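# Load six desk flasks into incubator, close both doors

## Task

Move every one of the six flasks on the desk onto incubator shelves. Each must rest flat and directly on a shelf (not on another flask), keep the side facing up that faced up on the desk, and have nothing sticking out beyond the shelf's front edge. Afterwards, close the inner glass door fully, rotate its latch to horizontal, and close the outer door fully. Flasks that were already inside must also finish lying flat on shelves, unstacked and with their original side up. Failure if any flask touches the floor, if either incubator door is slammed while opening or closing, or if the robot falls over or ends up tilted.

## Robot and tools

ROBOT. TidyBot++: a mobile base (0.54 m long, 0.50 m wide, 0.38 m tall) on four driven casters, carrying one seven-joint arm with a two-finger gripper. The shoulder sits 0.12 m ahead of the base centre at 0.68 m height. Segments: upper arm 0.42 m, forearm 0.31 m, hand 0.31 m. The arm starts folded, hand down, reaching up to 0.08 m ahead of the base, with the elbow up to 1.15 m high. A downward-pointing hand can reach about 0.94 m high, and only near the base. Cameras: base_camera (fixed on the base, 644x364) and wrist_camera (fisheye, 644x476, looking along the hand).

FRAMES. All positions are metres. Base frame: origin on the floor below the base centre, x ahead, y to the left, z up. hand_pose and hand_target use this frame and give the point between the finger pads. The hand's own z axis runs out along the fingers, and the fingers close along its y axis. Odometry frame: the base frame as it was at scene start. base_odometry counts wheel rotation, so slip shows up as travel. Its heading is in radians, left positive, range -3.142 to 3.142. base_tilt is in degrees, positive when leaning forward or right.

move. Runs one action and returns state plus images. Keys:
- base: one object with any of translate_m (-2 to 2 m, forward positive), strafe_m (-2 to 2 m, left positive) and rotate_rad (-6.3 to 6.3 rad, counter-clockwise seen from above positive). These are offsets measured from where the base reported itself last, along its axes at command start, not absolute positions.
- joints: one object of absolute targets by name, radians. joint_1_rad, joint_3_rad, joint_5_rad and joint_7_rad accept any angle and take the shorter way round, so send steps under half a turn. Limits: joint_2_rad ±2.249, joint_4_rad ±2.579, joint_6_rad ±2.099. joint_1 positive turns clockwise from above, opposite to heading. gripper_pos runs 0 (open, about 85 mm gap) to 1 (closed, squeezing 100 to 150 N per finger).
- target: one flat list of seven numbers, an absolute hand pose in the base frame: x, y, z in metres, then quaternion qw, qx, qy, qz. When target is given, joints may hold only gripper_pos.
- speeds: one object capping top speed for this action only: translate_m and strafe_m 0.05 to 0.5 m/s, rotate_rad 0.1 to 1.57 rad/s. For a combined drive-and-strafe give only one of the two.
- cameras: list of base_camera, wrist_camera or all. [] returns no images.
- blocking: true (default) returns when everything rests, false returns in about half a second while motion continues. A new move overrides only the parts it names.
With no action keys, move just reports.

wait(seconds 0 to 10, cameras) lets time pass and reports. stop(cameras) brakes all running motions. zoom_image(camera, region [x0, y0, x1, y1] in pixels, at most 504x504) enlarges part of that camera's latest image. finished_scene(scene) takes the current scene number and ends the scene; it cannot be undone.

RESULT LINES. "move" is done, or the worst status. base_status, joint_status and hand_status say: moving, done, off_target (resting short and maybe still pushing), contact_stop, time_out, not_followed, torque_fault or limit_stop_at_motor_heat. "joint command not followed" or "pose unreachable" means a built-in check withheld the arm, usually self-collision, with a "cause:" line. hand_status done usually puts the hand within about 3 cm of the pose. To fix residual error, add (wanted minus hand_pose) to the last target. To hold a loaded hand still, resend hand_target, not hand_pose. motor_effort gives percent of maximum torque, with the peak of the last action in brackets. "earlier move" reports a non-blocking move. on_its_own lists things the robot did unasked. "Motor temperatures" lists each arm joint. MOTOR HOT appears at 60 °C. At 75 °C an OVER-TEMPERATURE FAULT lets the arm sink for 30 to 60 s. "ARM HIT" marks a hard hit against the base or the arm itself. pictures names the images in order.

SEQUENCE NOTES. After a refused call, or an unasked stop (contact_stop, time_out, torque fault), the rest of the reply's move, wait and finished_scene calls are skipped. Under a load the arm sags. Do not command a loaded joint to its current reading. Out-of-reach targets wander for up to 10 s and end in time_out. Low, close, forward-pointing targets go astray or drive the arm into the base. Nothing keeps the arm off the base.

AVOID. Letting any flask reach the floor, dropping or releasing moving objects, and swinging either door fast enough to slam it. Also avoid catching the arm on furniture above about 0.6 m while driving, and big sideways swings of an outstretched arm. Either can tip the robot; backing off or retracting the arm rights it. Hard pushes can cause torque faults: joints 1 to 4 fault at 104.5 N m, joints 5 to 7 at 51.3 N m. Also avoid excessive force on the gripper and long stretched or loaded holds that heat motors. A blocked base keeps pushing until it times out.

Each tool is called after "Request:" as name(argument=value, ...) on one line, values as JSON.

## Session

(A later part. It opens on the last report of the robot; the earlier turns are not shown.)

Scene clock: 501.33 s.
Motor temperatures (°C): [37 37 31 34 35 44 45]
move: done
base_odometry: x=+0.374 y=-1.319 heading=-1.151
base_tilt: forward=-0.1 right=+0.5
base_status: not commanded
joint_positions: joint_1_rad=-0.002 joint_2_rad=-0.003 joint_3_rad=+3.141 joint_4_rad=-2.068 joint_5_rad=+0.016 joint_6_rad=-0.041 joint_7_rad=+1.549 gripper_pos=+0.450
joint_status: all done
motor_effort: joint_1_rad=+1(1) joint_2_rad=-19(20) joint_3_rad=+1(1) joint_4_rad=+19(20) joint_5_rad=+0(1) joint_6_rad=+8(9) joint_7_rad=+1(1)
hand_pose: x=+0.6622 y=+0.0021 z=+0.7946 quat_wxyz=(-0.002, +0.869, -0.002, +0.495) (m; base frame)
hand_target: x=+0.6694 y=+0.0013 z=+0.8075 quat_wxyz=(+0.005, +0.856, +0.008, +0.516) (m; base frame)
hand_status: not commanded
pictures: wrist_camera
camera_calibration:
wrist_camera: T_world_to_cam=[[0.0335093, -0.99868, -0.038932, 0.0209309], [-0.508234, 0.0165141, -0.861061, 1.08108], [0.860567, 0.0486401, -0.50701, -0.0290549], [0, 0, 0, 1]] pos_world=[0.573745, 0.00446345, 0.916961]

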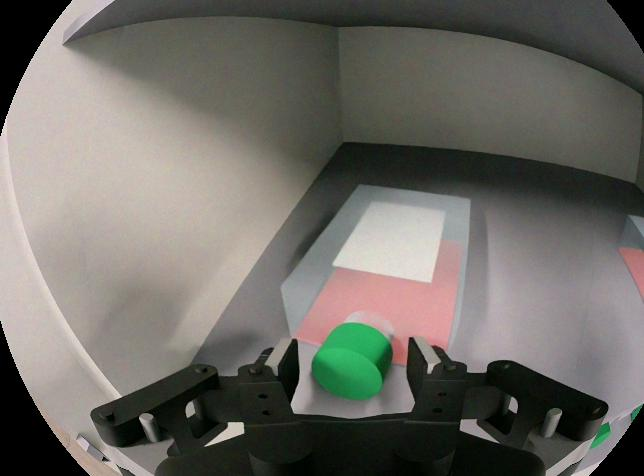

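Request:
move(base={"translate_m": -0.12}, speeds={"translate_m": 0.25}, cameras=["wrist_camera"])

Scene clock: 502.97 s.
Motor temperatures (°C): [37 37 31 34 35 44 45]
move: done
base_odometry: x=+0.325 y=-1.209 heading=-1.151
base_tilt: forward=-0.2 right=+0.6
base_status: done
joint_positions: joint_1_rad=-0.002 joint_2_rad=-0.007 joint_3_rad=+3.141 joint_4_rad=-2.068 joint_5_rad=+0.016 joint_6_rad=-0.041 joint_7_rad=+1.549 gripper_pos=+0.450
joint_status: not commanded
motor_effort: joint_1_rad=+1(2) joint_2_rad=-19(22) joint_3_rad=+0(2) joint_4_rad=+20(20) joint_5_rad=+1(1) joint_6_rad=+9(9) joint_7_rad=+0(1)
hand_pose: x=+0.6616 y=+0.0021 z=+0.7969 quat_wxyz=(-0.002, +0.868, -0.002, +0.497) (m; base frame)
hand_target: x=+0.6694 y=+0.0013 z=+0.8075 quat_wxyz=(+0.005, +0.856, +0.008, +0.516) (m; base frame)
hand_status: not commanded
pictures: wrist_camera
camera_calibration:
wrist_camera: T_world_to_cam=[[0.033676, -0.99868, -0.0387915, 0.0208176], [-0.504564, 0.0165155, -0.863216, 1.08215], [0.862717, 0.0486424, -0.503342, -0.0317757], [0, 0, 0, 1]] pos_world=[0.572726, 0.00446344, 0.918943]

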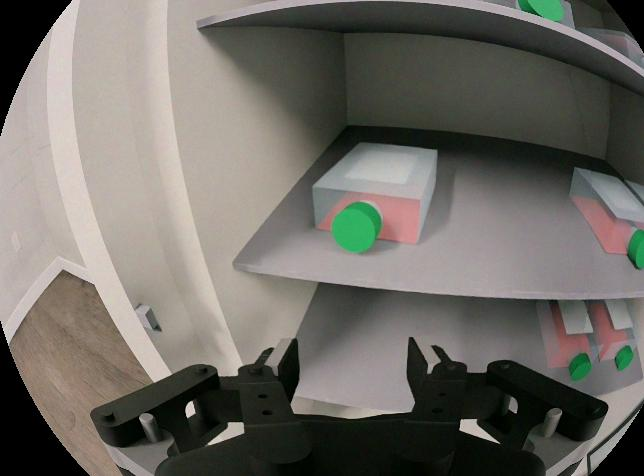

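Request:
move(base={"translate_m": -0.3}, cameras=[])

Request:
move(base={"translate_m": -0.848, "strafe_m": 1.09, "rotate_rad": 1.472}, speeds={"rotate_rad": 1.0}, joints={"joint_2_rad": -0.261, "joint_4_rad": -1.4556, "joint_6_rad": -0.9, "gripper_pos": 1.0}, cameras=["wrist_camera"])

Scene clock: 515.63 s.
Motor temperatures (°C): [37 37 31 34 35 44 45]
move: done
base_odometry: x=+0.202 y=-0.935 heading=-1.151
base_tilt: forward=-0.2 right=+0.5
base_status: done
joint_positions: joint_1_rad=-0.002 joint_2_rad=-0.013 joint_3_rad=+3.141 joint_4_rad=-2.069 joint_5_rad=+0.016 joint_6_rad=-0.041 joint_7_rad=+1.549 gripper_pos=+0.450
joint_status: not commanded
motor_effort: joint_1_rad=+0(1) joint_2_rad=-19(21) joint_3_rad=+0(1) joint_4_rad=+19(21) joint_5_rad=+1(1) joint_6_rad=+8(10) joint_7_rad=+1(1)
hand_pose: x=+0.6607 y=+0.0021 z=+0.7993 quat_wxyz=(-0.002, +0.867, -0.002, +0.499) (m; base frame)
hand_target: x=+0.6694 y=+0.0013 z=+0.8075 quat_wxyz=(+0.005, +0.856, +0.008, +0.516) (m; base frame)
hand_status: not commanded
pictures: none
No camera images: "cameras" was empty.

Scene clock: 519.80 s.
Motor temperatures (°C): [37 37 31 34 35 44 45]
move: done
base_odometry: x=+0.852 y=+0.284 heading=+0.321
base_tilt: forward=-0.2 right=+0.6
base_status: done
joint_positions: joint_1_rad=+0.002 joint_2_rad=-0.261 joint_3_rad=+3.143 joint_4_rad=-1.477 joint_5_rad=+0.015 joint_6_rad=-0.829 joint_7_rad=+1.549 gripper_pos=+0.999
joint_status: all done
motor_effort: joint_1_rad=+1(3) joint_2_rad=-11(22) joint_3_rad=+1(3) joint_4_rad=+20(22) joint_5_rad=+1(2) joint_6_rad=+9(10) joint_7_rad=+0(1)
hand_pose: x=+0.5823 y=-0.0036 z=+1.0554 quat_wxyz=(+0.002, +0.853, -0.009, +0.521) (m; base frame)
hand_target: x=+0.5723 y=+0.0087 z=+1.0482 quat_wxyz=(-0.003, +0.866, +0.019, +0.500) (m; base frame)
hand_status: not commanded
pictures: wrist_camera
camera_calibration:
wrist_camera: T_world_to_cam=[[0.0194449, -0.999132, -0.0368445, 0.0340578], [-0.453903, 0.0240132, -0.890728, 1.2649], [0.890839, 0.0340439, -0.453042, 0.0974837], [0, 0, 0, 1]] pos_world=[0.486635, 0.000335322, 1.1721]

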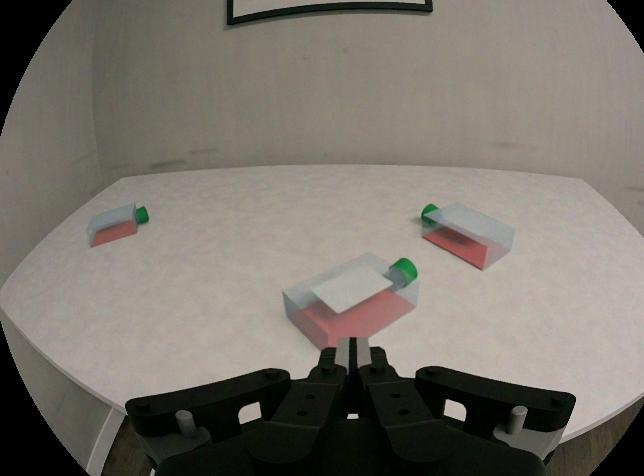

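Request:
zoom_image(camera="wrist_camera", region=[260, 180, 540, 370])

Scaled by 1.800.

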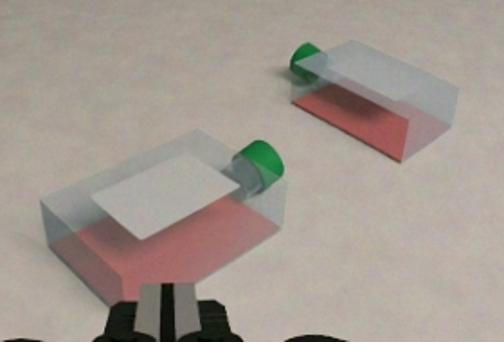

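Request:
move(base={"translate_m": 0.041, "strafe_m": -0.012}, joints={"joint_2_rad": -0.06, "joint_4_rad": -1.65, "joint_6_rad": -0.46}, cameras=["wrist_camera"])

Scene clock: 527.17 s.
Motor temperatures (°C): [37 37 31 34 35 44 45]
move: done
base_odometry: x=+0.895 y=+0.286 heading=+0.322
base_tilt: forward=-0.2 right=+0.6
base_status: done
joint_positions: joint_1_rad=+0.002 joint_2_rad=-0.062 joint_3_rad=+3.143 joint_4_rad=-1.653 joint_5_rad=+0.015 joint_6_rad=-0.524 joint_7_rad=+1.549 gripper_pos=+0.999
joint_status: all done
motor_effort: joint_1_rad=+1(1) joint_2_rad=-18(24) joint_3_rad=+0(2) joint_4_rad=+21(24) joint_5_rad=+0(2) joint_6_rad=+9(10) joint_7_rad=+1(1)
hand_pose: x=+0.6735 y=-0.0026 z=+0.9340 quat_wxyz=(+0.002, +0.871, -0.007, +0.491) (m; base frame)
hand_target: x=+0.6843 y=+0.0055 z=+0.9523 quat_wxyz=(+0.000, +0.855, +0.013, +0.519) (m; base frame)
hand_status: not commanded
pictures: wrist_camera
camera_calibration:
wrist_camera: T_world_to_cam=[[0.0214574, -0.999064, -0.0375487, 0.0281391], [-0.515791, 0.0211109, -0.856455, 1.20787], [0.856446, 0.0377446, -0.514855, 0.0422479], [0, 0, 0, 1]] pos_world=[0.586221, 0.00101885, 1.05729]

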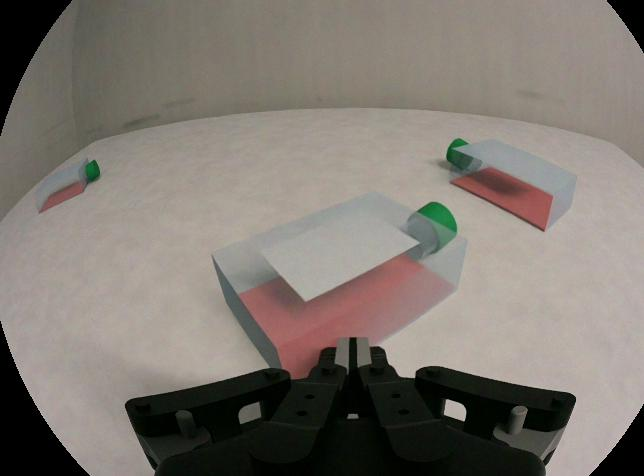

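Request:
move(base={"translate_m": 0.0321, "strafe_m": 0.0383}, speeds={"translate_m": 0.1}, cameras=["wrist_camera"])

Scene clock: 530.87 s.
Motor temperatures (°C): [37 37 31 34 35 44 45]
move: done
base_odometry: x=+0.913 y=+0.332 heading=+0.322
base_tilt: forward=-0.2 right=+0.6
base_status: done
joint_positions: joint_1_rad=+0.002 joint_2_rad=-0.063 joint_3_rad=+3.143 joint_4_rad=-1.653 joint_5_rad=+0.015 joint_6_rad=-0.522 joint_7_rad=+1.549 gripper_pos=+0.999
joint_status: not commanded
motor_effort: joint_1_rad=+1(2) joint_2_rad=-19(21) joint_3_rad=+1(2) joint_4_rad=+21(22) joint_5_rad=+1(2) joint_6_rad=+9(10) joint_7_rad=+1(1)
hand_pose: x=+0.6736 y=-0.0026 z=+0.9352 quat_wxyz=(+0.002, +0.870, -0.007, +0.492) (m; base frame)
hand_target: x=+0.6843 y=+0.0055 z=+0.9523 quat_wxyz=(+0.000, +0.855, +0.013, +0.519) (m; base frame)
hand_status: not commanded
pictures: wrist_camera
camera_calibration:
wrist_camera: T_world_to_cam=[[0.0215801, -0.999064, -0.0374775, 0.0280319], [-0.512981, 0.0211105, -0.85814, 1.2086], [0.858128, 0.0377441, -0.512046, 0.0390152], [0, 0, 0, 1]] pos_world=[0.585906, 0.00101886, 1.05818]

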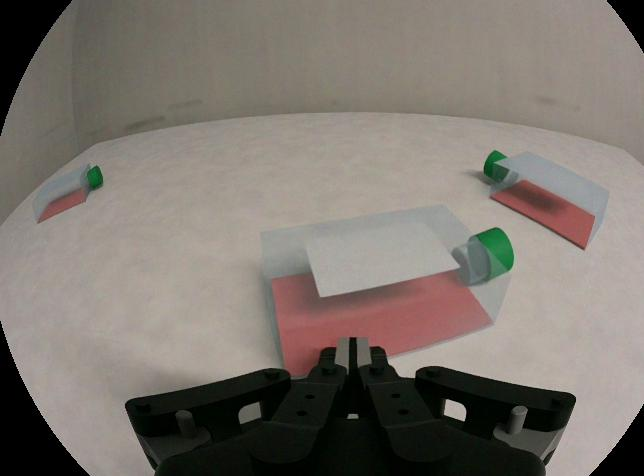

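Request:
move(base={"translate_m": 0.0346, "strafe_m": 0.02}, speeds={"translate_m": 0.1}, cameras=["wrist_camera"])

Scene clock: 532.23 s.
Motor temperatures (°C): [37 37 31 34 35 44 45]
move: done
base_odometry: x=+0.940 y=+0.362 heading=+0.322
base_tilt: forward=-0.2 right=+0.6
base_status: done
joint_positions: joint_1_rad=+0.002 joint_2_rad=-0.065 joint_3_rad=+3.143 joint_4_rad=-1.653 joint_5_rad=+0.015 joint_6_rad=-0.521 joint_7_rad=+1.549 gripper_pos=+0.999
joint_status: not commanded
motor_effort: joint_1_rad=+1(2) joint_2_rad=-19(22) joint_3_rad=+0(2) joint_4_rad=+21(23) joint_5_rad=+0(2) joint_6_rad=+8(10) joint_7_rad=+0(1)
hand_pose: x=+0.6733 y=-0.0026 z=+0.9366 quat_wxyz=(+0.002, +0.870, -0.007, +0.494) (m; base frame)
hand_target: x=+0.6843 y=+0.0055 z=+0.9523 quat_wxyz=(+0.000, +0.855, +0.013, +0.519) (m; base frame)
hand_status: not commanded
pictures: wrist_camera
camera_calibration:
wrist_camera: T_world_to_cam=[[0.0217517, -0.999066, -0.0373229, 0.0278218], [-0.510165, 0.0210136, -0.85982, 1.20935], [0.859801, 0.0377433, -0.509232, 0.0361393], [0, 0, 0, 1]] pos_world=[0.585292, 0.00101902, 1.05927]

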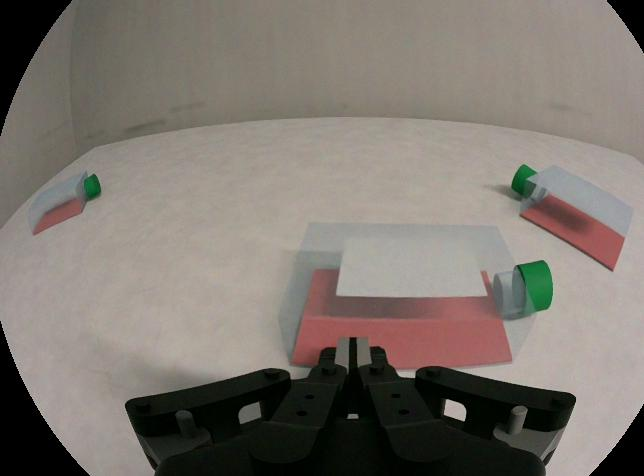

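Request:
move(base={"translate_m": -0.008, "strafe_m": 0.022}, speeds={"translate_m": 0.1}, cameras=[])

Request:
move(base={"translate_m": 0.05, "strafe_m": 0.01}, speeds={"translate_m": 0.1}, cameras=["wrist_camera"])

Scene clock: 533.93 s.
Motor temperatures (°C): [37 37 31 34 35 44 45]
move: done
base_odometry: x=+0.925 y=+0.381 heading=+0.322
base_tilt: forward=-0.2 right=+0.5
base_status: done
joint_positions: joint_1_rad=+0.001 joint_2_rad=-0.065 joint_3_rad=+3.142 joint_4_rad=-1.653 joint_5_rad=+0.015 joint_6_rad=-0.521 joint_7_rad=+1.549 gripper_pos=+0.999
joint_status: not commanded
motor_effort: joint_1_rad=+0(2) joint_2_rad=-19(22) joint_3_rad=+0(3) joint_4_rad=+21(22) joint_5_rad=+1(1) joint_6_rad=+9(10) joint_7_rad=+0(1)
hand_pose: x=+0.6732 y=-0.0015 z=+0.9369 quat_wxyz=(+0.001, +0.869, -0.006, +0.494) (m; base frame)
hand_target: x=+0.6843 y=+0.0055 z=+0.9523 quat_wxyz=(+0.000, +0.855, +0.013, +0.519) (m; base frame)
hand_status: not commanded
pictures: none
No camera images: "cameras" was empty.

Scene clock: 535.03 s.
Motor temperatures (°C): [37 37 31 34 35 44 45]
move: done
base_odometry: x=+0.969 y=+0.406 heading=+0.322
base_tilt: forward=-0.2 right=+0.5
base_status: done
joint_positions: joint_1_rad=+0.001 joint_2_rad=-0.065 joint_3_rad=+3.142 joint_4_rad=-1.653 joint_5_rad=+0.015 joint_6_rad=-0.520 joint_7_rad=+1.549 gripper_pos=+0.999
joint_status: not commanded
motor_effort: joint_1_rad=+1(1) joint_2_rad=-19(22) joint_3_rad=+0(1) joint_4_rad=+21(23) joint_5_rad=+1(2) joint_6_rad=+9(9) joint_7_rad=+1(1)
hand_pose: x=+0.6736 y=-0.0015 z=+0.9367 quat_wxyz=(+0.001, +0.869, -0.006, +0.494) (m; base frame)
hand_target: x=+0.6843 y=+0.0055 z=+0.9523 quat_wxyz=(+0.000, +0.855, +0.013, +0.519) (m; base frame)
hand_status: not commanded
pictures: wrist_camera
camera_calibration:
wrist_camera: T_world_to_cam=[[0.0236628, -0.999025, -0.0372624, 0.0275261], [-0.509605, 0.0200131, -0.860176, 1.20948], [0.860083, 0.0393432, -0.508634, 0.0351382], [0, 0, 0, 1]] pos_world=[0.585483, 0.00191146, 1.05926]

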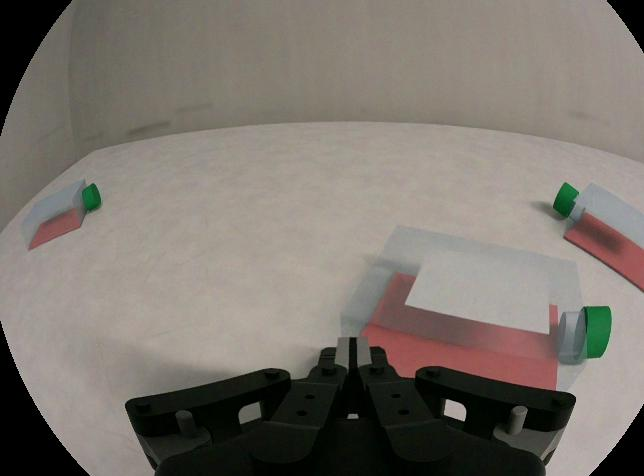

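Request:
move(base={"translate_m": -0.01, "strafe_m": -0.012}, speeds={"translate_m": 0.1}, cameras=[])

Request:
move(base={"translate_m": 0.05}, speeds={"translate_m": 0.1}, cameras=["wrist_camera"])

Scene clock: 540.03 s.
Motor temperatures (°C): [37 37 31 34 35 44 45]
move: done
base_odometry: x=+0.964 y=+0.392 heading=+0.322
base_tilt: forward=-0.1 right=+0.6
base_status: done
joint_positions: joint_1_rad=+0.001 joint_2_rad=-0.068 joint_3_rad=+3.142 joint_4_rad=-1.653 joint_5_rad=+0.015 joint_6_rad=-0.520 joint_7_rad=+1.549 gripper_pos=+0.999
joint_status: not commanded
motor_effort: joint_1_rad=+1(3) joint_2_rad=-19(21) joint_3_rad=+0(3) joint_4_rad=+21(22) joint_5_rad=+1(2) joint_6_rad=+8(9) joint_7_rad=+0(1)
hand_pose: x=+0.6728 y=-0.0017 z=+0.9384 quat_wxyz=(+0.001, +0.869, -0.006, +0.495) (m; base frame)
hand_target: x=+0.6843 y=+0.0055 z=+0.9523 quat_wxyz=(+0.000, +0.855, +0.013, +0.519) (m; base frame)
hand_status: not commanded
pictures: none
No camera images: "cameras" was empty.

Scene clock: 541.13 s.
Motor temperatures (°C): [37 37 31 34 35 44 45]
move: done
base_odometry: x=+1.011 y=+0.408 heading=+0.322
base_tilt: forward=-0.2 right=+0.6
base_status: done
joint_positions: joint_1_rad=+0.001 joint_2_rad=-0.065 joint_3_rad=+3.142 joint_4_rad=-1.653 joint_5_rad=+0.015 joint_6_rad=-0.519 joint_7_rad=+1.549 gripper_pos=+0.999
joint_status: not commanded
motor_effort: joint_1_rad=+1(2) joint_2_rad=-19(21) joint_3_rad=+0(2) joint_4_rad=+22(22) joint_5_rad=+2(2) joint_6_rad=+9(10) joint_7_rad=+0(1)
hand_pose: x=+0.6735 y=-0.0017 z=+0.9373 quat_wxyz=(+0.001, +0.869, -0.006, +0.495) (m; base frame)
hand_target: x=+0.6843 y=+0.0055 z=+0.9523 quat_wxyz=(+0.000, +0.855, +0.013, +0.519) (m; base frame)
hand_status: not commanded
pictures: wrist_camera
camera_calibration:
wrist_camera: T_world_to_cam=[[0.0234416, -0.999029, -0.0372993, 0.0276213], [-0.508408, 0.0202119, -0.860879, 1.2098], [0.860797, 0.0391436, -0.507441, 0.0339738], [0, 0, 0, 1]] pos_world=[0.585178, 0.00181228, 1.05976]

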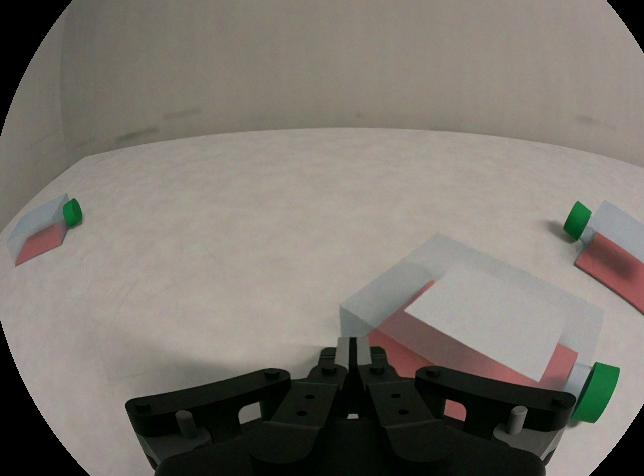

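Request:
move(base={"translate_m": -0.04}, joints={"joint_2_rad": -0.042, "joint_4_rad": -1.37, "joint_6_rad": -0.84, "gripper_pos": 0.0}, cameras=[])

Request:
move(base={"translate_m": 0.006, "strafe_m": -0.52}, joints={"joint_1_rad": -0.61}, cameras=["wrist_camera"])

Scene clock: 547.60 s.
Motor temperatures (°C): [37 37 31 34 35 44 45]
move: done
base_odometry: x=+0.973 y=+0.395 heading=+0.322
base_tilt: forward=-0.1 right=+0.6
base_status: done
joint_positions: joint_1_rad=+0.001 joint_2_rad=-0.060 joint_3_rad=+3.142 joint_4_rad=-1.392 joint_5_rad=+0.015 joint_6_rad=-0.766 joint_7_rad=+1.549 gripper_pos=+0.000
joint_status: all done
motor_effort: joint_1_rad=+1(1) joint_2_rad=-19(23) joint_3_rad=+1(1) joint_4_rad=+21(23) joint_5_rad=+1(2) joint_6_rad=+9(10) joint_7_rad=+0(1)
hand_pose: x=+0.6682 y=-0.0027 z=+1.0195 quat_wxyz=(+0.002, +0.867, -0.008, +0.498) (m; base frame)
hand_target: x=+0.6639 y=+0.0083 z=+1.0029 quat_wxyz=(-0.003, +0.884, +0.018, +0.468) (m; base frame)
hand_status: not commanded
pictures: none
No camera images: "cameras" was empty.

Scene clock: 550.07 s.
Motor temperatures (°C): [37 37 31 34 35 44 45]
move: done
base_odometry: x=+1.144 y=-0.096 heading=+0.322
base_tilt: forward=-0.2 right=+0.6
base_status: done
joint_positions: joint_1_rad=-0.591 joint_2_rad=-0.056 joint_3_rad=+3.142 joint_4_rad=-1.392 joint_5_rad=+0.015 joint_6_rad=-0.769 joint_7_rad=+1.549 gripper_pos=+0.000
joint_status: all done
motor_effort: joint_1_rad=+1(3) joint_2_rad=-19(20) joint_3_rad=+1(3) joint_4_rad=+21(21) joint_5_rad=+1(2) joint_6_rad=+9(10) joint_7_rad=+0(1)
hand_pose: x=+0.5770 y=+0.3048 z=+1.0165 quat_wxyz=(-0.143, +0.833, +0.246, +0.474) (m; base frame)
hand_target: x=+0.5608 y=+0.3189 z=+1.0029 quat_wxyz=(-0.143, +0.837, +0.283, +0.445) (m; base frame)
hand_status: not commanded
pictures: wrist_camera
camera_calibration:
wrist_camera: T_world_to_cam=[[0.573766, -0.818134, -0.0380759, -0.0328619], [-0.433459, -0.263887, -0.861671, 1.26688], [0.694915, 0.510902, -0.506036, 0.0957772], [0, 0, 0, 1]] pos_world=[0.50144, 0.258496, 1.13885]

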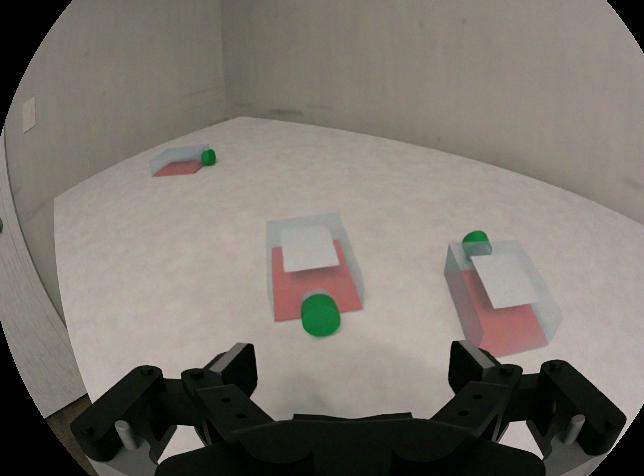

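Request:
move(base={"translate_m": 0.0003, "strafe_m": 0.036}, joints={"joint_2_rad": -0.06, "joint_4_rad": -1.67, "joint_6_rad": -0.445}, cameras=["wrist_camera"])

Scene clock: 553.47 s.
Motor temperatures (°C): [37 37 31 34 35 44 45]
move: done
base_odometry: x=+1.132 y=-0.062 heading=+0.322
base_tilt: forward=-0.2 right=+0.6
base_status: done
joint_positions: joint_1_rad=-0.599 joint_2_rad=-0.056 joint_3_rad=+3.142 joint_4_rad=-1.661 joint_5_rad=+0.015 joint_6_rad=-0.510 joint_7_rad=+1.549 gripper_pos=+0.000
joint_status: all done
motor_effort: joint_1_rad=+0(2) joint_2_rad=-19(20) joint_3_rad=+0(2) joint_4_rad=+21(23) joint_5_rad=+1(2) joint_6_rad=+8(10) joint_7_rad=+1(1)
hand_pose: x=+0.5796 y=+0.3132 z=+0.9299 quat_wxyz=(-0.144, +0.834, +0.251, +0.469) (m; base frame)
hand_target: x=+0.5785 y=+0.3277 z=+0.9447 quat_wxyz=(-0.155, +0.813, +0.269, +0.493) (m; base frame)
hand_status: not commanded
pictures: wrist_camera
camera_calibration:
wrist_camera: T_world_to_cam=[[0.583321, -0.811355, -0.0379465, -0.0385131], [-0.436968, -0.27409, -0.856699, 1.19622], [0.684686, 0.516312, -0.514419, 0.0578425], [0, 0, 0, 1]] pos_world=[0.505571, 0.266759, 1.05309]

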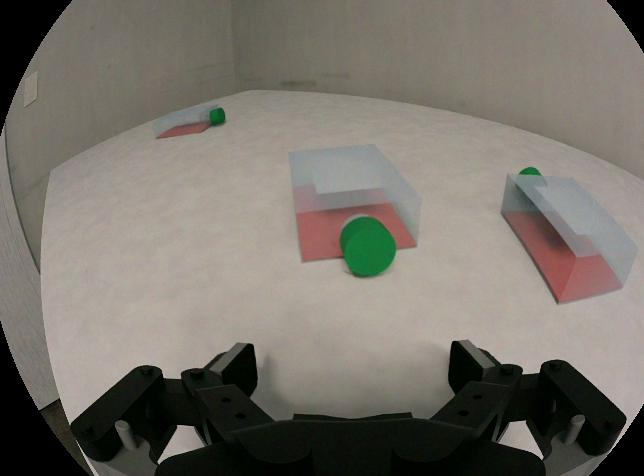

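Request:
move(base={"translate_m": 0.0895, "strafe_m": 0.049}, speeds={"translate_m": 0.12}, joints={"gripper_pos": 0.2}, cameras=["wrist_camera"])

Scene clock: 557.17 s.
Motor temperatures (°C): [37 37 31 34 35 44 45]
move: done
base_odometry: x=+1.202 y=+0.013 heading=+0.322
base_tilt: forward=-0.1 right=+0.5
base_status: done
joint_positions: joint_1_rad=-0.599 joint_2_rad=-0.062 joint_3_rad=+3.142 joint_4_rad=-1.662 joint_5_rad=+0.015 joint_6_rad=-0.506 joint_7_rad=+1.549 gripper_pos=+0.200
joint_status: all done
motor_effort: joint_1_rad=+1(1) joint_2_rad=-19(22) joint_3_rad=+0(1) joint_4_rad=+22(22) joint_5_rad=+1(2) joint_6_rad=+9(9) joint_7_rad=+1(1)
hand_pose: x=+0.5787 y=+0.3126 z=+0.9339 quat_wxyz=(-0.145, +0.832, +0.251, +0.473) (m; base frame)
hand_target: x=+0.5785 y=+0.3277 z=+0.9447 quat_wxyz=(-0.155, +0.813, +0.269, +0.493) (m; base frame)
hand_status: not commanded
pictures: wrist_camera
camera_calibration:
wrist_camera: T_world_to_cam=[[0.583628, -0.811148, -0.0376489, -0.0389169], [-0.430179, -0.269529, -0.861569, 1.19836], [0.688712, 0.519031, -0.506243, 0.050073], [0, 0, 0, 1]] pos_world=[0.503736, 0.265435, 1.05635]

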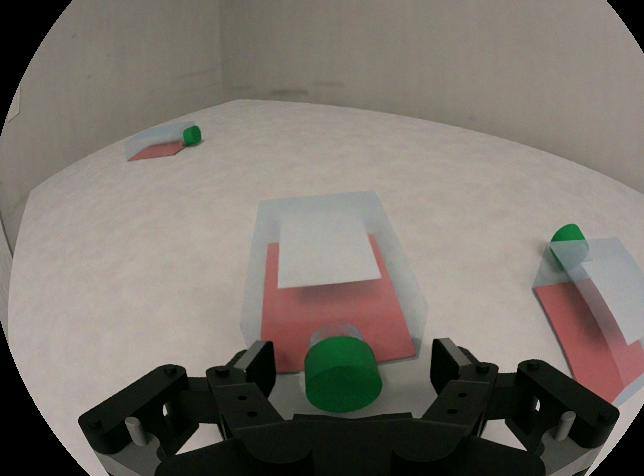

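Request:
move(joints={"joint_4_rad": -1.68, "gripper_pos": 0.85}, cameras=["wrist_camera"])

Scene clock: 558.40 s.
Motor temperatures (°C): [37 37 31 34 35 44 45]
move: off_target
base_odometry: x=+1.202 y=+0.013 heading=+0.322
base_tilt: forward=-0.2 right=+0.5
base_status: not commanded
joint_positions: joint_1_rad=-0.599 joint_2_rad=-0.062 joint_3_rad=+3.142 joint_4_rad=-1.671 joint_5_rad=+0.015 joint_6_rad=-0.504 joint_7_rad=+1.549 gripper_pos=+0.679
joint_status: gripper_pos off_target (ended at +0.679, target +0.850); the others done
motor_effort: joint_1_rad=+1(1) joint_2_rad=-18(20) joint_3_rad=+0(1) joint_4_rad=+21(22) joint_5_rad=+1(2) joint_6_rad=+9(9) joint_7_rad=+0(1)
hand_pose: x=+0.5776 y=+0.3119 z=+0.9293 quat_wxyz=(-0.144, +0.833, +0.251, +0.471) (m; base frame)
hand_target: x=+0.5772 y=+0.3268 z=+0.9388 quat_wxyz=(-0.154, +0.815, +0.270, +0.489) (m; base frame)
hand_status: not commanded
pictures: wrist_camera
camera_calibration:
wrist_camera: T_world_to_cam=[[0.583478, -0.811243, -0.0379148, -0.0386197], [-0.435155, -0.27288, -0.858008, 1.19429], [0.685707, 0.517127, -0.512236, 0.056689], [0, 0, 0, 1]] pos_world=[0.503362, 0.265252, 1.05228]

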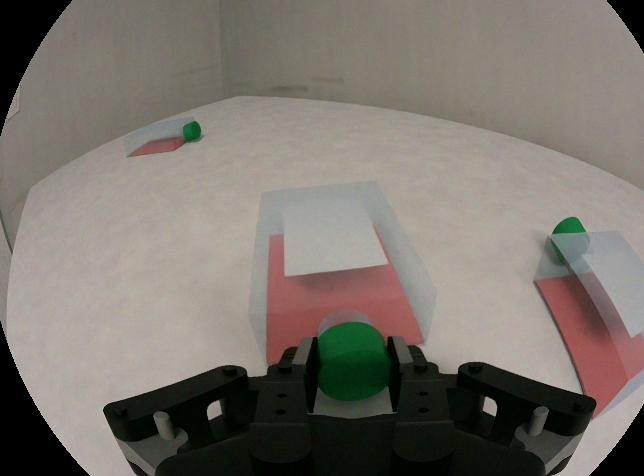

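Request:
move(joints={"joint_2_rad": -0.042, "joint_4_rad": -1.37, "joint_6_rad": -0.84}, cameras=["wrist_camera"])

Scene clock: 560.50 s.
Motor temperatures (°C): [37 37 31 34 35 44 45]
move: done
base_odometry: x=+1.202 y=+0.013 heading=+0.322
base_tilt: forward=-0.2 right=+0.5
base_status: not commanded
joint_positions: joint_1_rad=-0.599 joint_2_rad=-0.057 joint_3_rad=+3.142 joint_4_rad=-1.396 joint_5_rad=+0.015 joint_6_rad=-0.770 joint_7_rad=+1.549 gripper_pos=+0.679
joint_status: all done
motor_effort: joint_1_rad=+1(1) joint_2_rad=-20(21) joint_3_rad=+0(1) joint_4_rad=+22(24) joint_5_rad=+1(1) joint_6_rad=+9(10) joint_7_rad=+1(1)
hand_pose: x=+0.5737 y=+0.3080 z=+1.0149 quat_wxyz=(-0.144, +0.833, +0.249, +0.472) (m; base frame)
hand_target: x=+0.5608 y=+0.3189 z=+1.0028 quat_wxyz=(-0.143, +0.837, +0.283, +0.445) (m; base frame)
hand_status: not commanded
pictures: wrist_camera
camera_calibration:
wrist_camera: T_world_to_cam=[[0.580363, -0.813463, -0.0381772, -0.0335584], [-0.433436, -0.268866, -0.860142, 1.26493], [0.689429, 0.515742, -0.508624, 0.09993], [0, 0, 0, 1]] pos_world=[0.498849, 0.261261, 1.13757]

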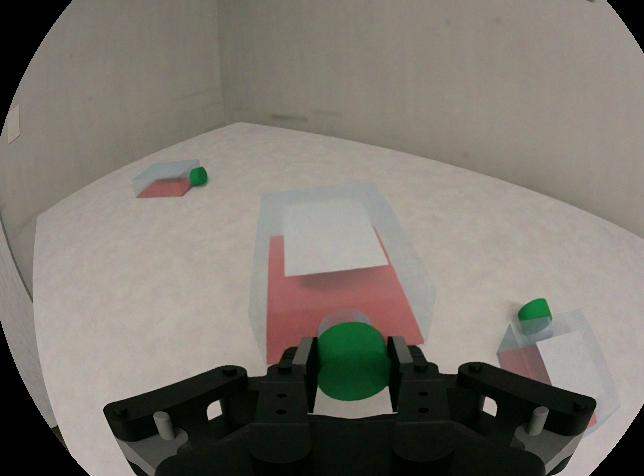

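Request:
move(base={"translate_m": -0.42}, joints={"joint_1_rad": -0.3}, cameras=[])

Scene clock: 572.73 s.
Motor temperatures (°C): [37 37 31 34 35 44 45]
move: done
base_odometry: x=+0.803 y=-0.120 heading=+0.322
base_tilt: forward=-0.2 right=+0.6
base_status: done
joint_positions: joint_1_rad=-0.319 joint_2_rad=-0.052 joint_3_rad=+3.142 joint_4_rad=-1.395 joint_5_rad=+0.015 joint_6_rad=-0.775 joint_7_rad=+1.549 gripper_pos=+0.679
joint_status: all done
motor_effort: joint_1_rad=+1(2) joint_2_rad=-19(23) joint_3_rad=+0(2) joint_4_rad=+22(23) joint_5_rad=+1(2) joint_6_rad=+9(11) joint_7_rad=+0(1)
hand_pose: x=+0.6422 y=+0.1708 z=+1.0111 quat_wxyz=(-0.076, +0.862, +0.131, +0.484) (m; base frame)
hand_target: x=+0.6371 y=+0.1690 z=+1.0028 quat_wxyz=(-0.073, +0.871, +0.150, +0.462) (m; base frame)
hand_status: not commanded
pictures: none
No camera images: "cameras" was empty.

Request:
move(base={"translate_m": -0.668, "strafe_m": -0.599, "rotate_rad": -1.472}, speeds={"rotate_rad": 1.1}, joints={"joint_1_rad": 0.33}, cameras=[])

Request:
move(joints={"joint_2_rad": -0.022, "joint_4_rad": -1.93, "joint_6_rad": -0.13}, cameras=["wrist_camera"])

Scene clock: 576.87 s.
Motor temperatures (°C): [37 37 31 34 35 44 45]
move: done
base_odometry: x=+0.359 y=-0.900 heading=-1.151
base_tilt: forward=-0.1 right=+0.6
base_status: done
joint_positions: joint_1_rad=+0.323 joint_2_rad=-0.038 joint_3_rad=+3.139 joint_4_rad=-1.394 joint_5_rad=+0.012 joint_6_rad=-0.775 joint_7_rad=+1.549 gripper_pos=+0.679
joint_status: all done
motor_effort: joint_1_rad=+0(4) joint_2_rad=-20(24) joint_3_rad=+0(4) joint_4_rad=+22(22) joint_5_rad=+0(3) joint_6_rad=+9(10) joint_7_rad=+0(2)
hand_pose: x=+0.6450 y=-0.1761 z=+1.0038 quat_wxyz=(+0.078, +0.863, -0.148, +0.478) (m; base frame)
hand_target: x=+0.6372 y=-0.1687 z=+1.0028 quat_wxyz=(+0.074, +0.875, -0.127, +0.462) (m; base frame)
hand_status: not commanded
pictures: none
No camera images: "cameras" was empty.

Scene clock: 579.00 s.
Motor temperatures (°C): [37 37 31 34 35 44 45]
move: done
base_odometry: x=+0.359 y=-0.900 heading=-1.151
base_tilt: forward=-0.1 right=+0.6
base_status: not commanded
joint_positions: joint_1_rad=+0.323 joint_2_rad=-0.034 joint_3_rad=+3.139 joint_4_rad=-1.924 joint_5_rad=+0.012 joint_6_rad=-0.199 joint_7_rad=+1.549 gripper_pos=+0.679
joint_status: all done
motor_effort: joint_1_rad=+1(1) joint_2_rad=-20(22) joint_3_rad=+0(1) joint_4_rad=+21(23) joint_5_rad=+1(2) joint_6_rad=+9(10) joint_7_rad=+0(1)
hand_pose: x=+0.6456 y=-0.1744 z=+0.8495 quat_wxyz=(+0.079, +0.853, -0.143, +0.496) (m; base frame)
hand_target: x=+0.6547 y=-0.1808 z=+0.8583 quat_wxyz=(+0.090, +0.841, -0.131, +0.517) (m; base frame)
hand_status: not commanded
pictures: wrist_camera
camera_calibration:
wrist_camera: T_world_to_cam=[[-0.287582, -0.956871, -0.0411699, 0.0639896], [-0.460984, 0.175969, -0.869787, 1.12768], [0.839518, -0.231156, -0.491707, -0.026595], [0, 0, 0, 1]] pos_world=[0.56057, -0.143354, 0.970396]

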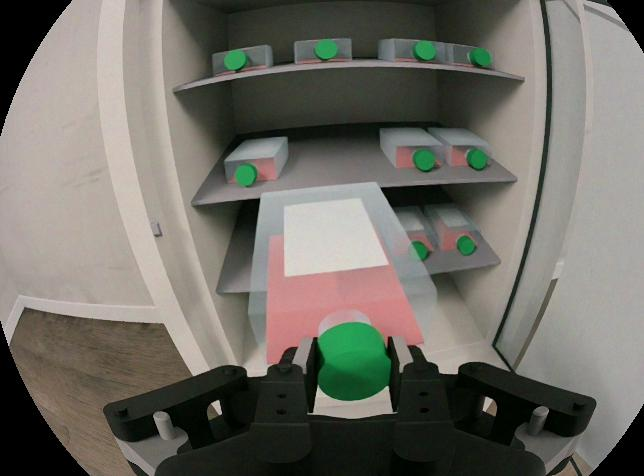

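Request:
move(base={"translate_m": 0.26, "strafe_m": -0.0743}, speeds={"translate_m": 0.3}, joints={"joint_2_rad": -0.003, "joint_4_rad": -1.966, "joint_6_rad": -0.09}, cameras=["wrist_camera"])

Scene clock: 584.63 s.
Motor temperatures (°C): [37 37 31 34 35 44 45]
move: done
base_odometry: x=+0.397 y=-1.168 heading=-1.151
base_tilt: forward=-0.2 right=+0.6
base_status: done
joint_positions: joint_1_rad=+0.323 joint_2_rad=-0.009 joint_3_rad=+3.139 joint_4_rad=-1.966 joint_5_rad=+0.012 joint_6_rad=-0.151 joint_7_rad=+1.549 gripper_pos=+0.679
joint_status: all done
motor_effort: joint_1_rad=+1(1) joint_2_rad=-20(22) joint_3_rad=+0(1) joint_4_rad=+21(23) joint_5_rad=+0(1) joint_6_rad=+10(10) joint_7_rad=+1(1)
hand_pose: x=+0.6458 y=-0.1743 z=+0.8252 quat_wxyz=(+0.077, +0.857, -0.144, +0.488) (m; base frame)
hand_target: x=+0.6543 y=-0.1810 z=+0.8381 quat_wxyz=(+0.089, +0.845, -0.132, +0.510) (m; base frame)
hand_status: not commanded
pictures: wrist_camera
camera_calibration:
wrist_camera: T_world_to_cam=[[-0.287831, -0.95676, -0.0419826, 0.0639421], [-0.476368, 0.181065, -0.8604, 1.10968], [0.830799, -0.227651, -0.507886, -0.0190488], [0, 0, 0, 1]] pos_world=[0.562844, -0.144082, 0.947775]

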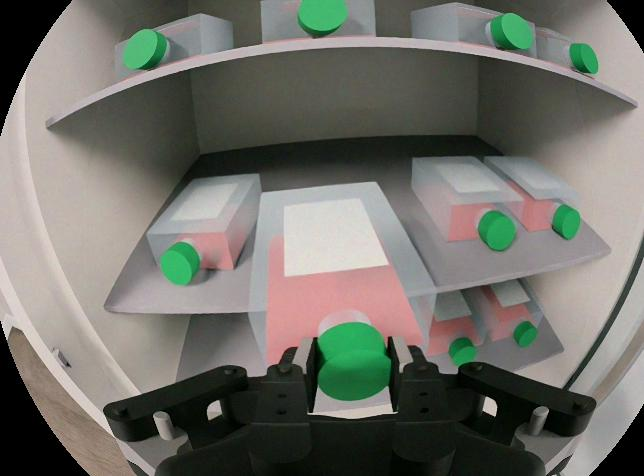

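Request:
move(base={"translate_m": 0.129, "strafe_m": -0.041}, speeds={"translate_m": 0.15}, cameras=["wrist_camera"])

Scene clock: 587.67 s.
Motor temperatures (°C): [37 37 31 34 35 44 45]
move: done
base_odometry: x=+0.412 y=-1.302 heading=-1.151
base_tilt: forward=-0.2 right=+0.6
base_status: done
joint_positions: joint_1_rad=+0.323 joint_2_rad=-0.006 joint_3_rad=+3.139 joint_4_rad=-1.966 joint_5_rad=+0.012 joint_6_rad=-0.151 joint_7_rad=+1.549 gripper_pos=+0.679
joint_status: not commanded
motor_effort: joint_1_rad=+1(1) joint_2_rad=-21(23) joint_3_rad=+0(1) joint_4_rad=+21(22) joint_5_rad=+0(1) joint_6_rad=+9(10) joint_7_rad=+0(1)
hand_pose: x=+0.6462 y=-0.1744 z=+0.8235 quat_wxyz=(+0.077, +0.858, -0.144, +0.487) (m; base frame)
hand_target: x=+0.6543 y=-0.1810 z=+0.8381 quat_wxyz=(+0.089, +0.845, -0.132, +0.510) (m; base frame)
hand_status: not commanded
pictures: wrist_camera
camera_calibration:
wrist_camera: T_world_to_cam=[[-0.287874, -0.956744, -0.0420671, 0.0639999], [-0.478643, 0.181787, -0.858984, 1.1089], [0.829475, -0.227144, -0.510271, -0.0173158], [0, 0, 0, 1]] pos_world=[0.563556, -0.144286, 0.946387]

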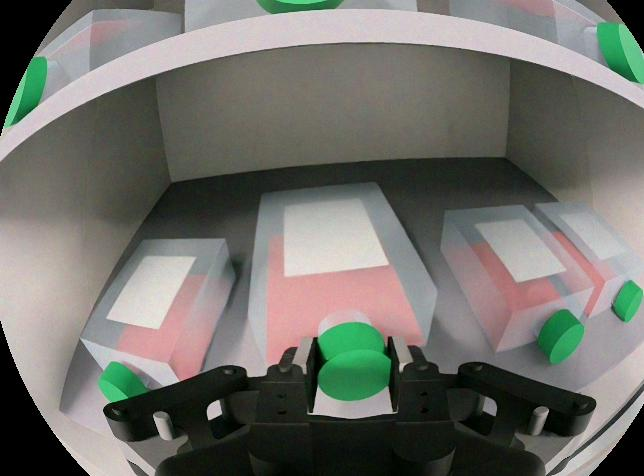

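Request:
move(joints={"joint_4_rad": -2.02, "joint_6_rad": -0.04}, cameras=[])

Request:
move(joints={"joint_4_rad": -2.045, "joint_6_rad": -0.02}, cameras=[])

Request:
move(joints={"joint_4_rad": -2.065, "joint_6_rad": -0.005}, cameras=["wrist_camera"])

Scene clock: 589.17 s.
Motor temperatures (°C): [37 37 31 34 35 44 45]
move: done
base_odometry: x=+0.412 y=-1.302 heading=-1.151
base_tilt: forward=-0.2 right=+0.6
base_status: not commanded
joint_positions: joint_1_rad=+0.323 joint_2_rad=-0.006 joint_3_rad=+3.139 joint_4_rad=-2.018 joint_5_rad=+0.012 joint_6_rad=-0.103 joint_7_rad=+1.549 gripper_pos=+0.679
joint_status: all done
motor_effort: joint_1_rad=+1(1) joint_2_rad=-20(21) joint_3_rad=+0(1) joint_4_rad=+20(22) joint_5_rad=+1(1) joint_6_rad=+10(10) joint_7_rad=+0(1)
hand_pose: x=+0.6391 y=-0.1719 z=+0.8070 quat_wxyz=(+0.076, +0.859, -0.144, +0.485) (m; base frame)
hand_target: x=+0.6470 y=-0.1790 z=+0.8215 quat_wxyz=(+0.089, +0.846, -0.132, +0.508) (m; base frame)
hand_status: not commanded
pictures: none
No camera images: "cameras" was empty.

Scene clock: 589.83 s.
Motor temperatures (°C): [37 37 31 34 35 44 45]
move: done
base_odometry: x=+0.412 y=-1.302 heading=-1.151
base_tilt: forward=-0.1 right=+0.6
base_status: not commanded
joint_positions: joint_1_rad=+0.323 joint_2_rad=-0.006 joint_3_rad=+3.139 joint_4_rad=-2.042 joint_5_rad=+0.012 joint_6_rad=-0.083 joint_7_rad=+1.549 gripper_pos=+0.679
joint_status: all done
motor_effort: joint_1_rad=+1(1) joint_2_rad=-20(21) joint_3_rad=+0(1) joint_4_rad=+20(22) joint_5_rad=+1(2) joint_6_rad=+9(10) joint_7_rad=+0(2)
hand_pose: x=+0.6357 y=-0.1706 z=+0.7997 quat_wxyz=(+0.076, +0.860, -0.144, +0.484) (m; base frame)
hand_target: x=+0.6430 y=-0.1778 z=+0.8130 quat_wxyz=(+0.089, +0.847, -0.133, +0.506) (m; base frame)
hand_status: not commanded
pictures: none
No camera images: "cameras" was empty.

Scene clock: 590.47 s.
Motor temperatures (°C): [37 37 31 34 35 44 45]
move: done
base_odometry: x=+0.412 y=-1.302 heading=-1.151
base_tilt: forward=-0.1 right=+0.6
base_status: not commanded
joint_positions: joint_1_rad=+0.323 joint_2_rad=-0.006 joint_3_rad=+3.139 joint_4_rad=-2.061 joint_5_rad=+0.012 joint_6_rad=-0.068 joint_7_rad=+1.549 gripper_pos=+0.679
joint_status: all done
motor_effort: joint_1_rad=+1(1) joint_2_rad=-20(20) joint_3_rad=+0(1) joint_4_rad=+20(21) joint_5_rad=+1(1) joint_6_rad=+9(10) joint_7_rad=+0(2)
hand_pose: x=+0.6325 y=-0.1695 z=+0.7933 quat_wxyz=(+0.076, +0.861, -0.144, +0.482) (m; base frame)
hand_target: x=+0.6395 y=-0.1768 z=+0.8061 quat_wxyz=(+0.089, +0.849, -0.133, +0.504) (m; base frame)
hand_status: not commanded
pictures: wrist_camera
camera_calibration:
wrist_camera: T_world_to_cam=[[-0.287562, -0.956807, -0.0427699, 0.0637709], [-0.488393, 0.184904, -0.852809, 1.07723], [0.823881, -0.224346, -0.520469, -0.00819324], [0, 0, 0, 1]] pos_world=[0.551202, -0.140007, 0.917137]

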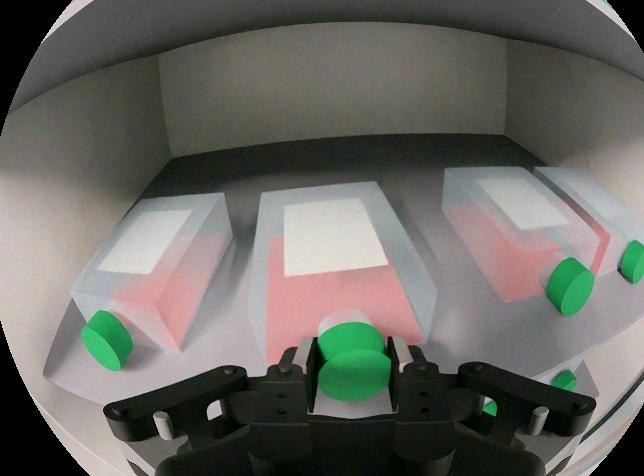

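Request:
move(joints={"joint_4_rad": -2.08, "joint_6_rad": 0.015}, cameras=["wrist_camera"])

Scene clock: 591.90 s.
Motor temperatures (°C): [37 37 31 34 35 44 44]
move: done
base_odometry: x=+0.412 y=-1.302 heading=-1.151
base_tilt: forward=-0.2 right=+0.6
base_status: not commanded
joint_positions: joint_1_rad=+0.323 joint_2_rad=-0.006 joint_3_rad=+3.139 joint_4_rad=-2.075 joint_5_rad=+0.012 joint_6_rad=-0.047 joint_7_rad=+1.549 gripper_pos=+0.679
joint_status: all done
motor_effort: joint_1_rad=+1(1) joint_2_rad=-19(20) joint_3_rad=+1(1) joint_4_rad=+19(21) joint_5_rad=+1(2) joint_6_rad=+9(10) joint_7_rad=+0(1)
hand_pose: x=+0.6317 y=-0.1692 z=+0.7913 quat_wxyz=(+0.076, +0.859, -0.144, +0.485) (m; base frame)
hand_target: x=+0.6380 y=-0.1765 z=+0.8033 quat_wxyz=(+0.089, +0.847, -0.133, +0.506) (m; base frame)
hand_status: not commanded
pictures: wrist_camera
camera_calibration:
wrist_camera: T_world_to_cam=[[-0.287038, -0.956967, -0.0427043, 0.0634019], [-0.482609, 0.182978, -0.856509, 1.07402], [0.827464, -0.225241, -0.514363, -0.0157594], [0, 0, 0, 1]] pos_world=[0.54957, -0.139398, 0.914508]

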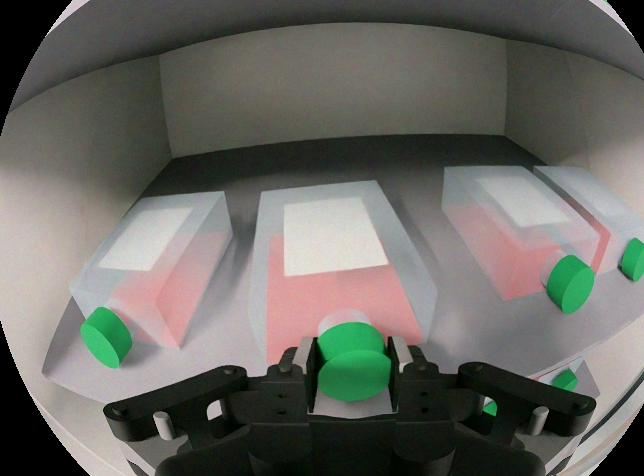

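Request:
move(joints={"joint_4_rad": -2.10, "joint_6_rad": 0.025}, cameras=["wrist_camera"])

Scene clock: 592.77 s.
Motor temperatures (°C): [37 37 31 34 35 44 44]
move: done
base_odometry: x=+0.412 y=-1.302 heading=-1.151
base_tilt: forward=-0.1 right=+0.6
base_status: not commanded
joint_positions: joint_1_rad=+0.323 joint_2_rad=-0.007 joint_3_rad=+3.139 joint_4_rad=-2.085 joint_5_rad=+0.012 joint_6_rad=-0.029 joint_7_rad=+1.549 gripper_pos=+0.679
joint_status: all done
motor_effort: joint_1_rad=+0(1) joint_2_rad=-18(20) joint_3_rad=+0(1) joint_4_rad=+18(20) joint_5_rad=+1(1) joint_6_rad=+8(9) joint_7_rad=+0(1)
hand_pose: x=+0.6313 y=-0.1690 z=+0.7907 quat_wxyz=(+0.077, +0.857, -0.144, +0.488) (m; base frame)
hand_target: x=+0.6336 y=-0.1751 z=+0.7951 quat_wxyz=(+0.089, +0.850, -0.133, +0.502) (m; base frame)
hand_status: not commanded
pictures: wrist_camera
camera_calibration:
wrist_camera: T_world_to_cam=[[-0.286544, -0.957123, -0.0425296, 0.0629026], [-0.476173, 0.180796, -0.860565, 1.07203], [0.831355, -0.226339, -0.507562, -0.0237443], [0, 0, 0, 1]] pos_world=[0.548237, -0.138988, 0.913176]

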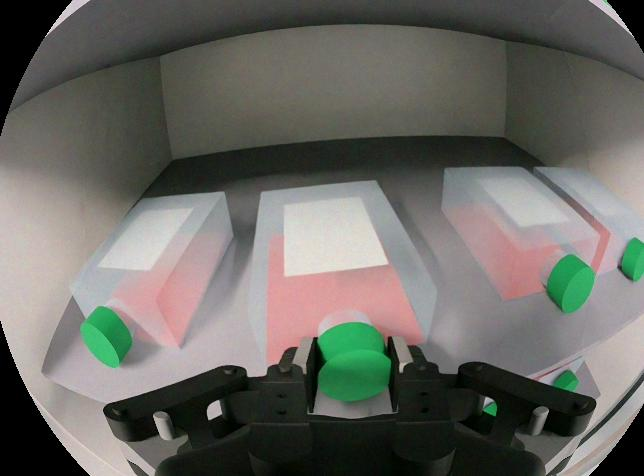

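Request:
move(joints={"joint_4_rad": -2.085, "joint_6_rad": 0.025}, cameras=[])

Request:
move(joints={"gripper_pos": 0.45}, cameras=[])

Request:
move(base={"translate_m": -0.142, "strafe_m": 0.046}, speeds={"translate_m": 0.25}, cameras=["wrist_camera"])

Scene clock: 593.80 s.
Motor temperatures (°C): [37 37 31 34 35 44 44]
move: done
base_odometry: x=+0.412 y=-1.302 heading=-1.151
base_tilt: forward=-0.1 right=+0.6
base_status: not commanded
joint_positions: joint_1_rad=+0.323 joint_2_rad=-0.007 joint_3_rad=+3.139 joint_4_rad=-2.085 joint_5_rad=+0.012 joint_6_rad=-0.029 joint_7_rad=+1.549 gripper_pos=+0.679
joint_status: all done
motor_effort: joint_1_rad=+0(0) joint_2_rad=-18(19) joint_3_rad=+0(0) joint_4_rad=+19(19) joint_5_rad=+1(1) joint_6_rad=+9(9) joint_7_rad=+0(1)
hand_pose: x=+0.6313 y=-0.1690 z=+0.7907 quat_wxyz=(+0.077, +0.857, -0.144, +0.489) (m; base frame)
hand_target: x=+0.6379 y=-0.1766 z=+0.8033 quat_wxyz=(+0.090, +0.846, -0.133, +0.508) (m; base frame)
hand_status: not commanded
pictures: none
No camera images: "cameras" was empty.

Scene clock: 594.57 s.
Motor temperatures (°C): [37 37 31 34 35 44 44]
move: done
base_odometry: x=+0.412 y=-1.302 heading=-1.151
base_tilt: forward=-0.1 right=+0.6
base_status: not commanded
joint_positions: joint_1_rad=+0.323 joint_2_rad=-0.007 joint_3_rad=+3.139 joint_4_rad=-2.085 joint_5_rad=+0.012 joint_6_rad=-0.029 joint_7_rad=+1.549 gripper_pos=+0.450
joint_status: all done
motor_effort: joint_1_rad=+1(1) joint_2_rad=-19(19) joint_3_rad=+0(1) joint_4_rad=+19(20) joint_5_rad=+1(1) joint_6_rad=+8(9) joint_7_rad=+0(1)
hand_pose: x=+0.6313 y=-0.1690 z=+0.7907 quat_wxyz=(+0.077, +0.857, -0.144, +0.489) (m; base frame)
hand_target: x=+0.6379 y=-0.1766 z=+0.8033 quat_wxyz=(+0.090, +0.846, -0.133, +0.508) (m; base frame)
hand_status: not commanded
pictures: none
No camera images: "cameras" was empty.

Scene clock: 596.07 s.
Motor temperatures (°C): [37 37 31 34 35 44 44]
move: done
base_odometry: x=+0.396 y=-1.154 heading=-1.151
base_tilt: forward=-0.2 right=+0.6
base_status: done
joint_positions: joint_1_rad=+0.323 joint_2_rad=-0.009 joint_3_rad=+3.139 joint_4_rad=-2.085 joint_5_rad=+0.012 joint_6_rad=-0.029 joint_7_rad=+1.549 gripper_pos=+0.450
joint_status: not commanded
motor_effort: joint_1_rad=+1(2) joint_2_rad=-19(21) joint_3_rad=+0(1) joint_4_rad=+19(21) joint_5_rad=+2(2) joint_6_rad=+8(10) joint_7_rad=+0(1)
hand_pose: x=+0.6311 y=-0.1690 z=+0.7918 quat_wxyz=(+0.077, +0.857, -0.144, +0.489) (m; base frame)
hand_target: x=+0.6379 y=-0.1766 z=+0.8033 quat_wxyz=(+0.090, +0.846, -0.133, +0.508) (m; base frame)
hand_status: not commanded
pictures: wrist_camera
camera_calibration:
wrist_camera: T_world_to_cam=[[-0.286553, -0.957121, -0.0425131, 0.0628876], [-0.474359, 0.180292, -0.861671, 1.07257], [0.832388, -0.226748, -0.505683, -0.0251361], [0, 0, 0, 1]] pos_world=[0.547728, -0.138885, 0.914167]

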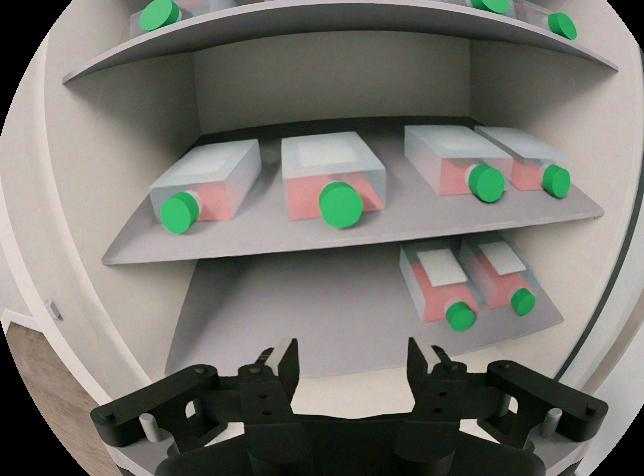

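Request:
move(base={"translate_m": -0.3}, cameras=[])

Request:
move(base={"translate_m": -0.695, "strafe_m": 1.12, "rotate_rad": 1.472}, speeds={"rotate_rad": 1.1}, joints={"joint_1_rad": 0.0, "joint_2_rad": -0.261, "joint_4_rad": -1.4556, "joint_6_rad": -0.9, "gripper_pos": 1.0}, cameras=["wrist_camera"])

Scene clock: 601.30 s.
Motor temperatures (°C): [37 37 31 34 35 44 44]
move: done
base_odometry: x=+0.274 y=-0.880 heading=-1.152
base_tilt: forward=-0.2 right=+0.6
base_status: done
joint_positions: joint_1_rad=+0.323 joint_2_rad=-0.013 joint_3_rad=+3.139 joint_4_rad=-2.085 joint_5_rad=+0.012 joint_6_rad=-0.029 joint_7_rad=+1.549 gripper_pos=+0.450
joint_status: not commanded
motor_effort: joint_1_rad=+1(2) joint_2_rad=-19(21) joint_3_rad=+0(2) joint_4_rad=+19(21) joint_5_rad=+1(1) joint_6_rad=+8(10) joint_7_rad=+0(1)
hand_pose: x=+0.6305 y=-0.1688 z=+0.7938 quat_wxyz=(+0.077, +0.856, -0.143, +0.491) (m; base frame)
hand_target: x=+0.6379 y=-0.1766 z=+0.8033 quat_wxyz=(+0.090, +0.846, -0.133, +0.508) (m; base frame)
hand_status: not commanded
pictures: none
No camera images: "cameras" was empty.

Scene clock: 605.30 s.
Motor temperatures (°C): [37 37 31 34 35 44 44]
move: done
base_odometry: x=+1.014 y=+0.211 heading=+0.321
base_tilt: forward=-0.2 right=+0.5
base_status: done
joint_positions: joint_1_rad=+0.012 joint_2_rad=-0.258 joint_3_rad=+3.141 joint_4_rad=-1.477 joint_5_rad=+0.012 joint_6_rad=-0.829 joint_7_rad=+1.549 gripper_pos=+0.999
joint_status: all done
motor_effort: joint_1_rad=+1(3) joint_2_rad=-11(23) joint_3_rad=+0(3) joint_4_rad=+20(22) joint_5_rad=+1(2) joint_6_rad=+9(10) joint_7_rad=+1(1)
hand_pose: x=+0.5834 y=-0.0065 z=+1.0540 quat_wxyz=(+0.003, +0.854, -0.013, +0.520) (m; base frame)
hand_target: x=+0.5723 y=+0.0087 z=+1.0482 quat_wxyz=(-0.003, +0.866, +0.019, +0.500) (m; base frame)
hand_status: not commanded
pictures: wrist_camera
camera_calibration:
wrist_camera: T_world_to_cam=[[0.0120536, -0.999122, -0.0401349, 0.0388714], [-0.456567, 0.0302103, -0.889176, 1.26415], [0.889608, 0.029042, -0.455801, 0.0996266], [0, 0, 0, 1]] pos_world=[0.488071, -0.00224638, 1.17102]

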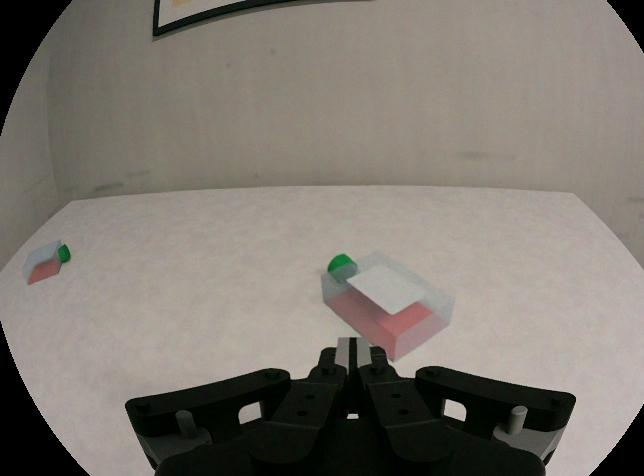

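Request:
zoom_image(camera="wrist_camera", region=[290, 220, 490, 380])

Scaled by 2.520.

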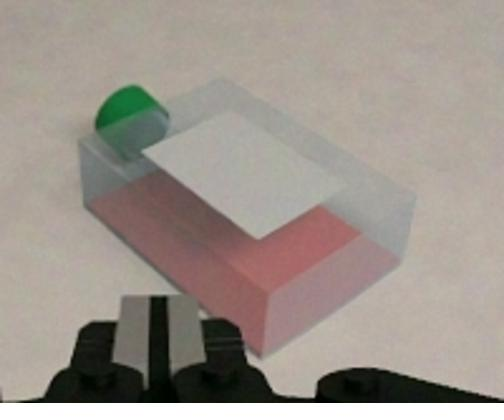

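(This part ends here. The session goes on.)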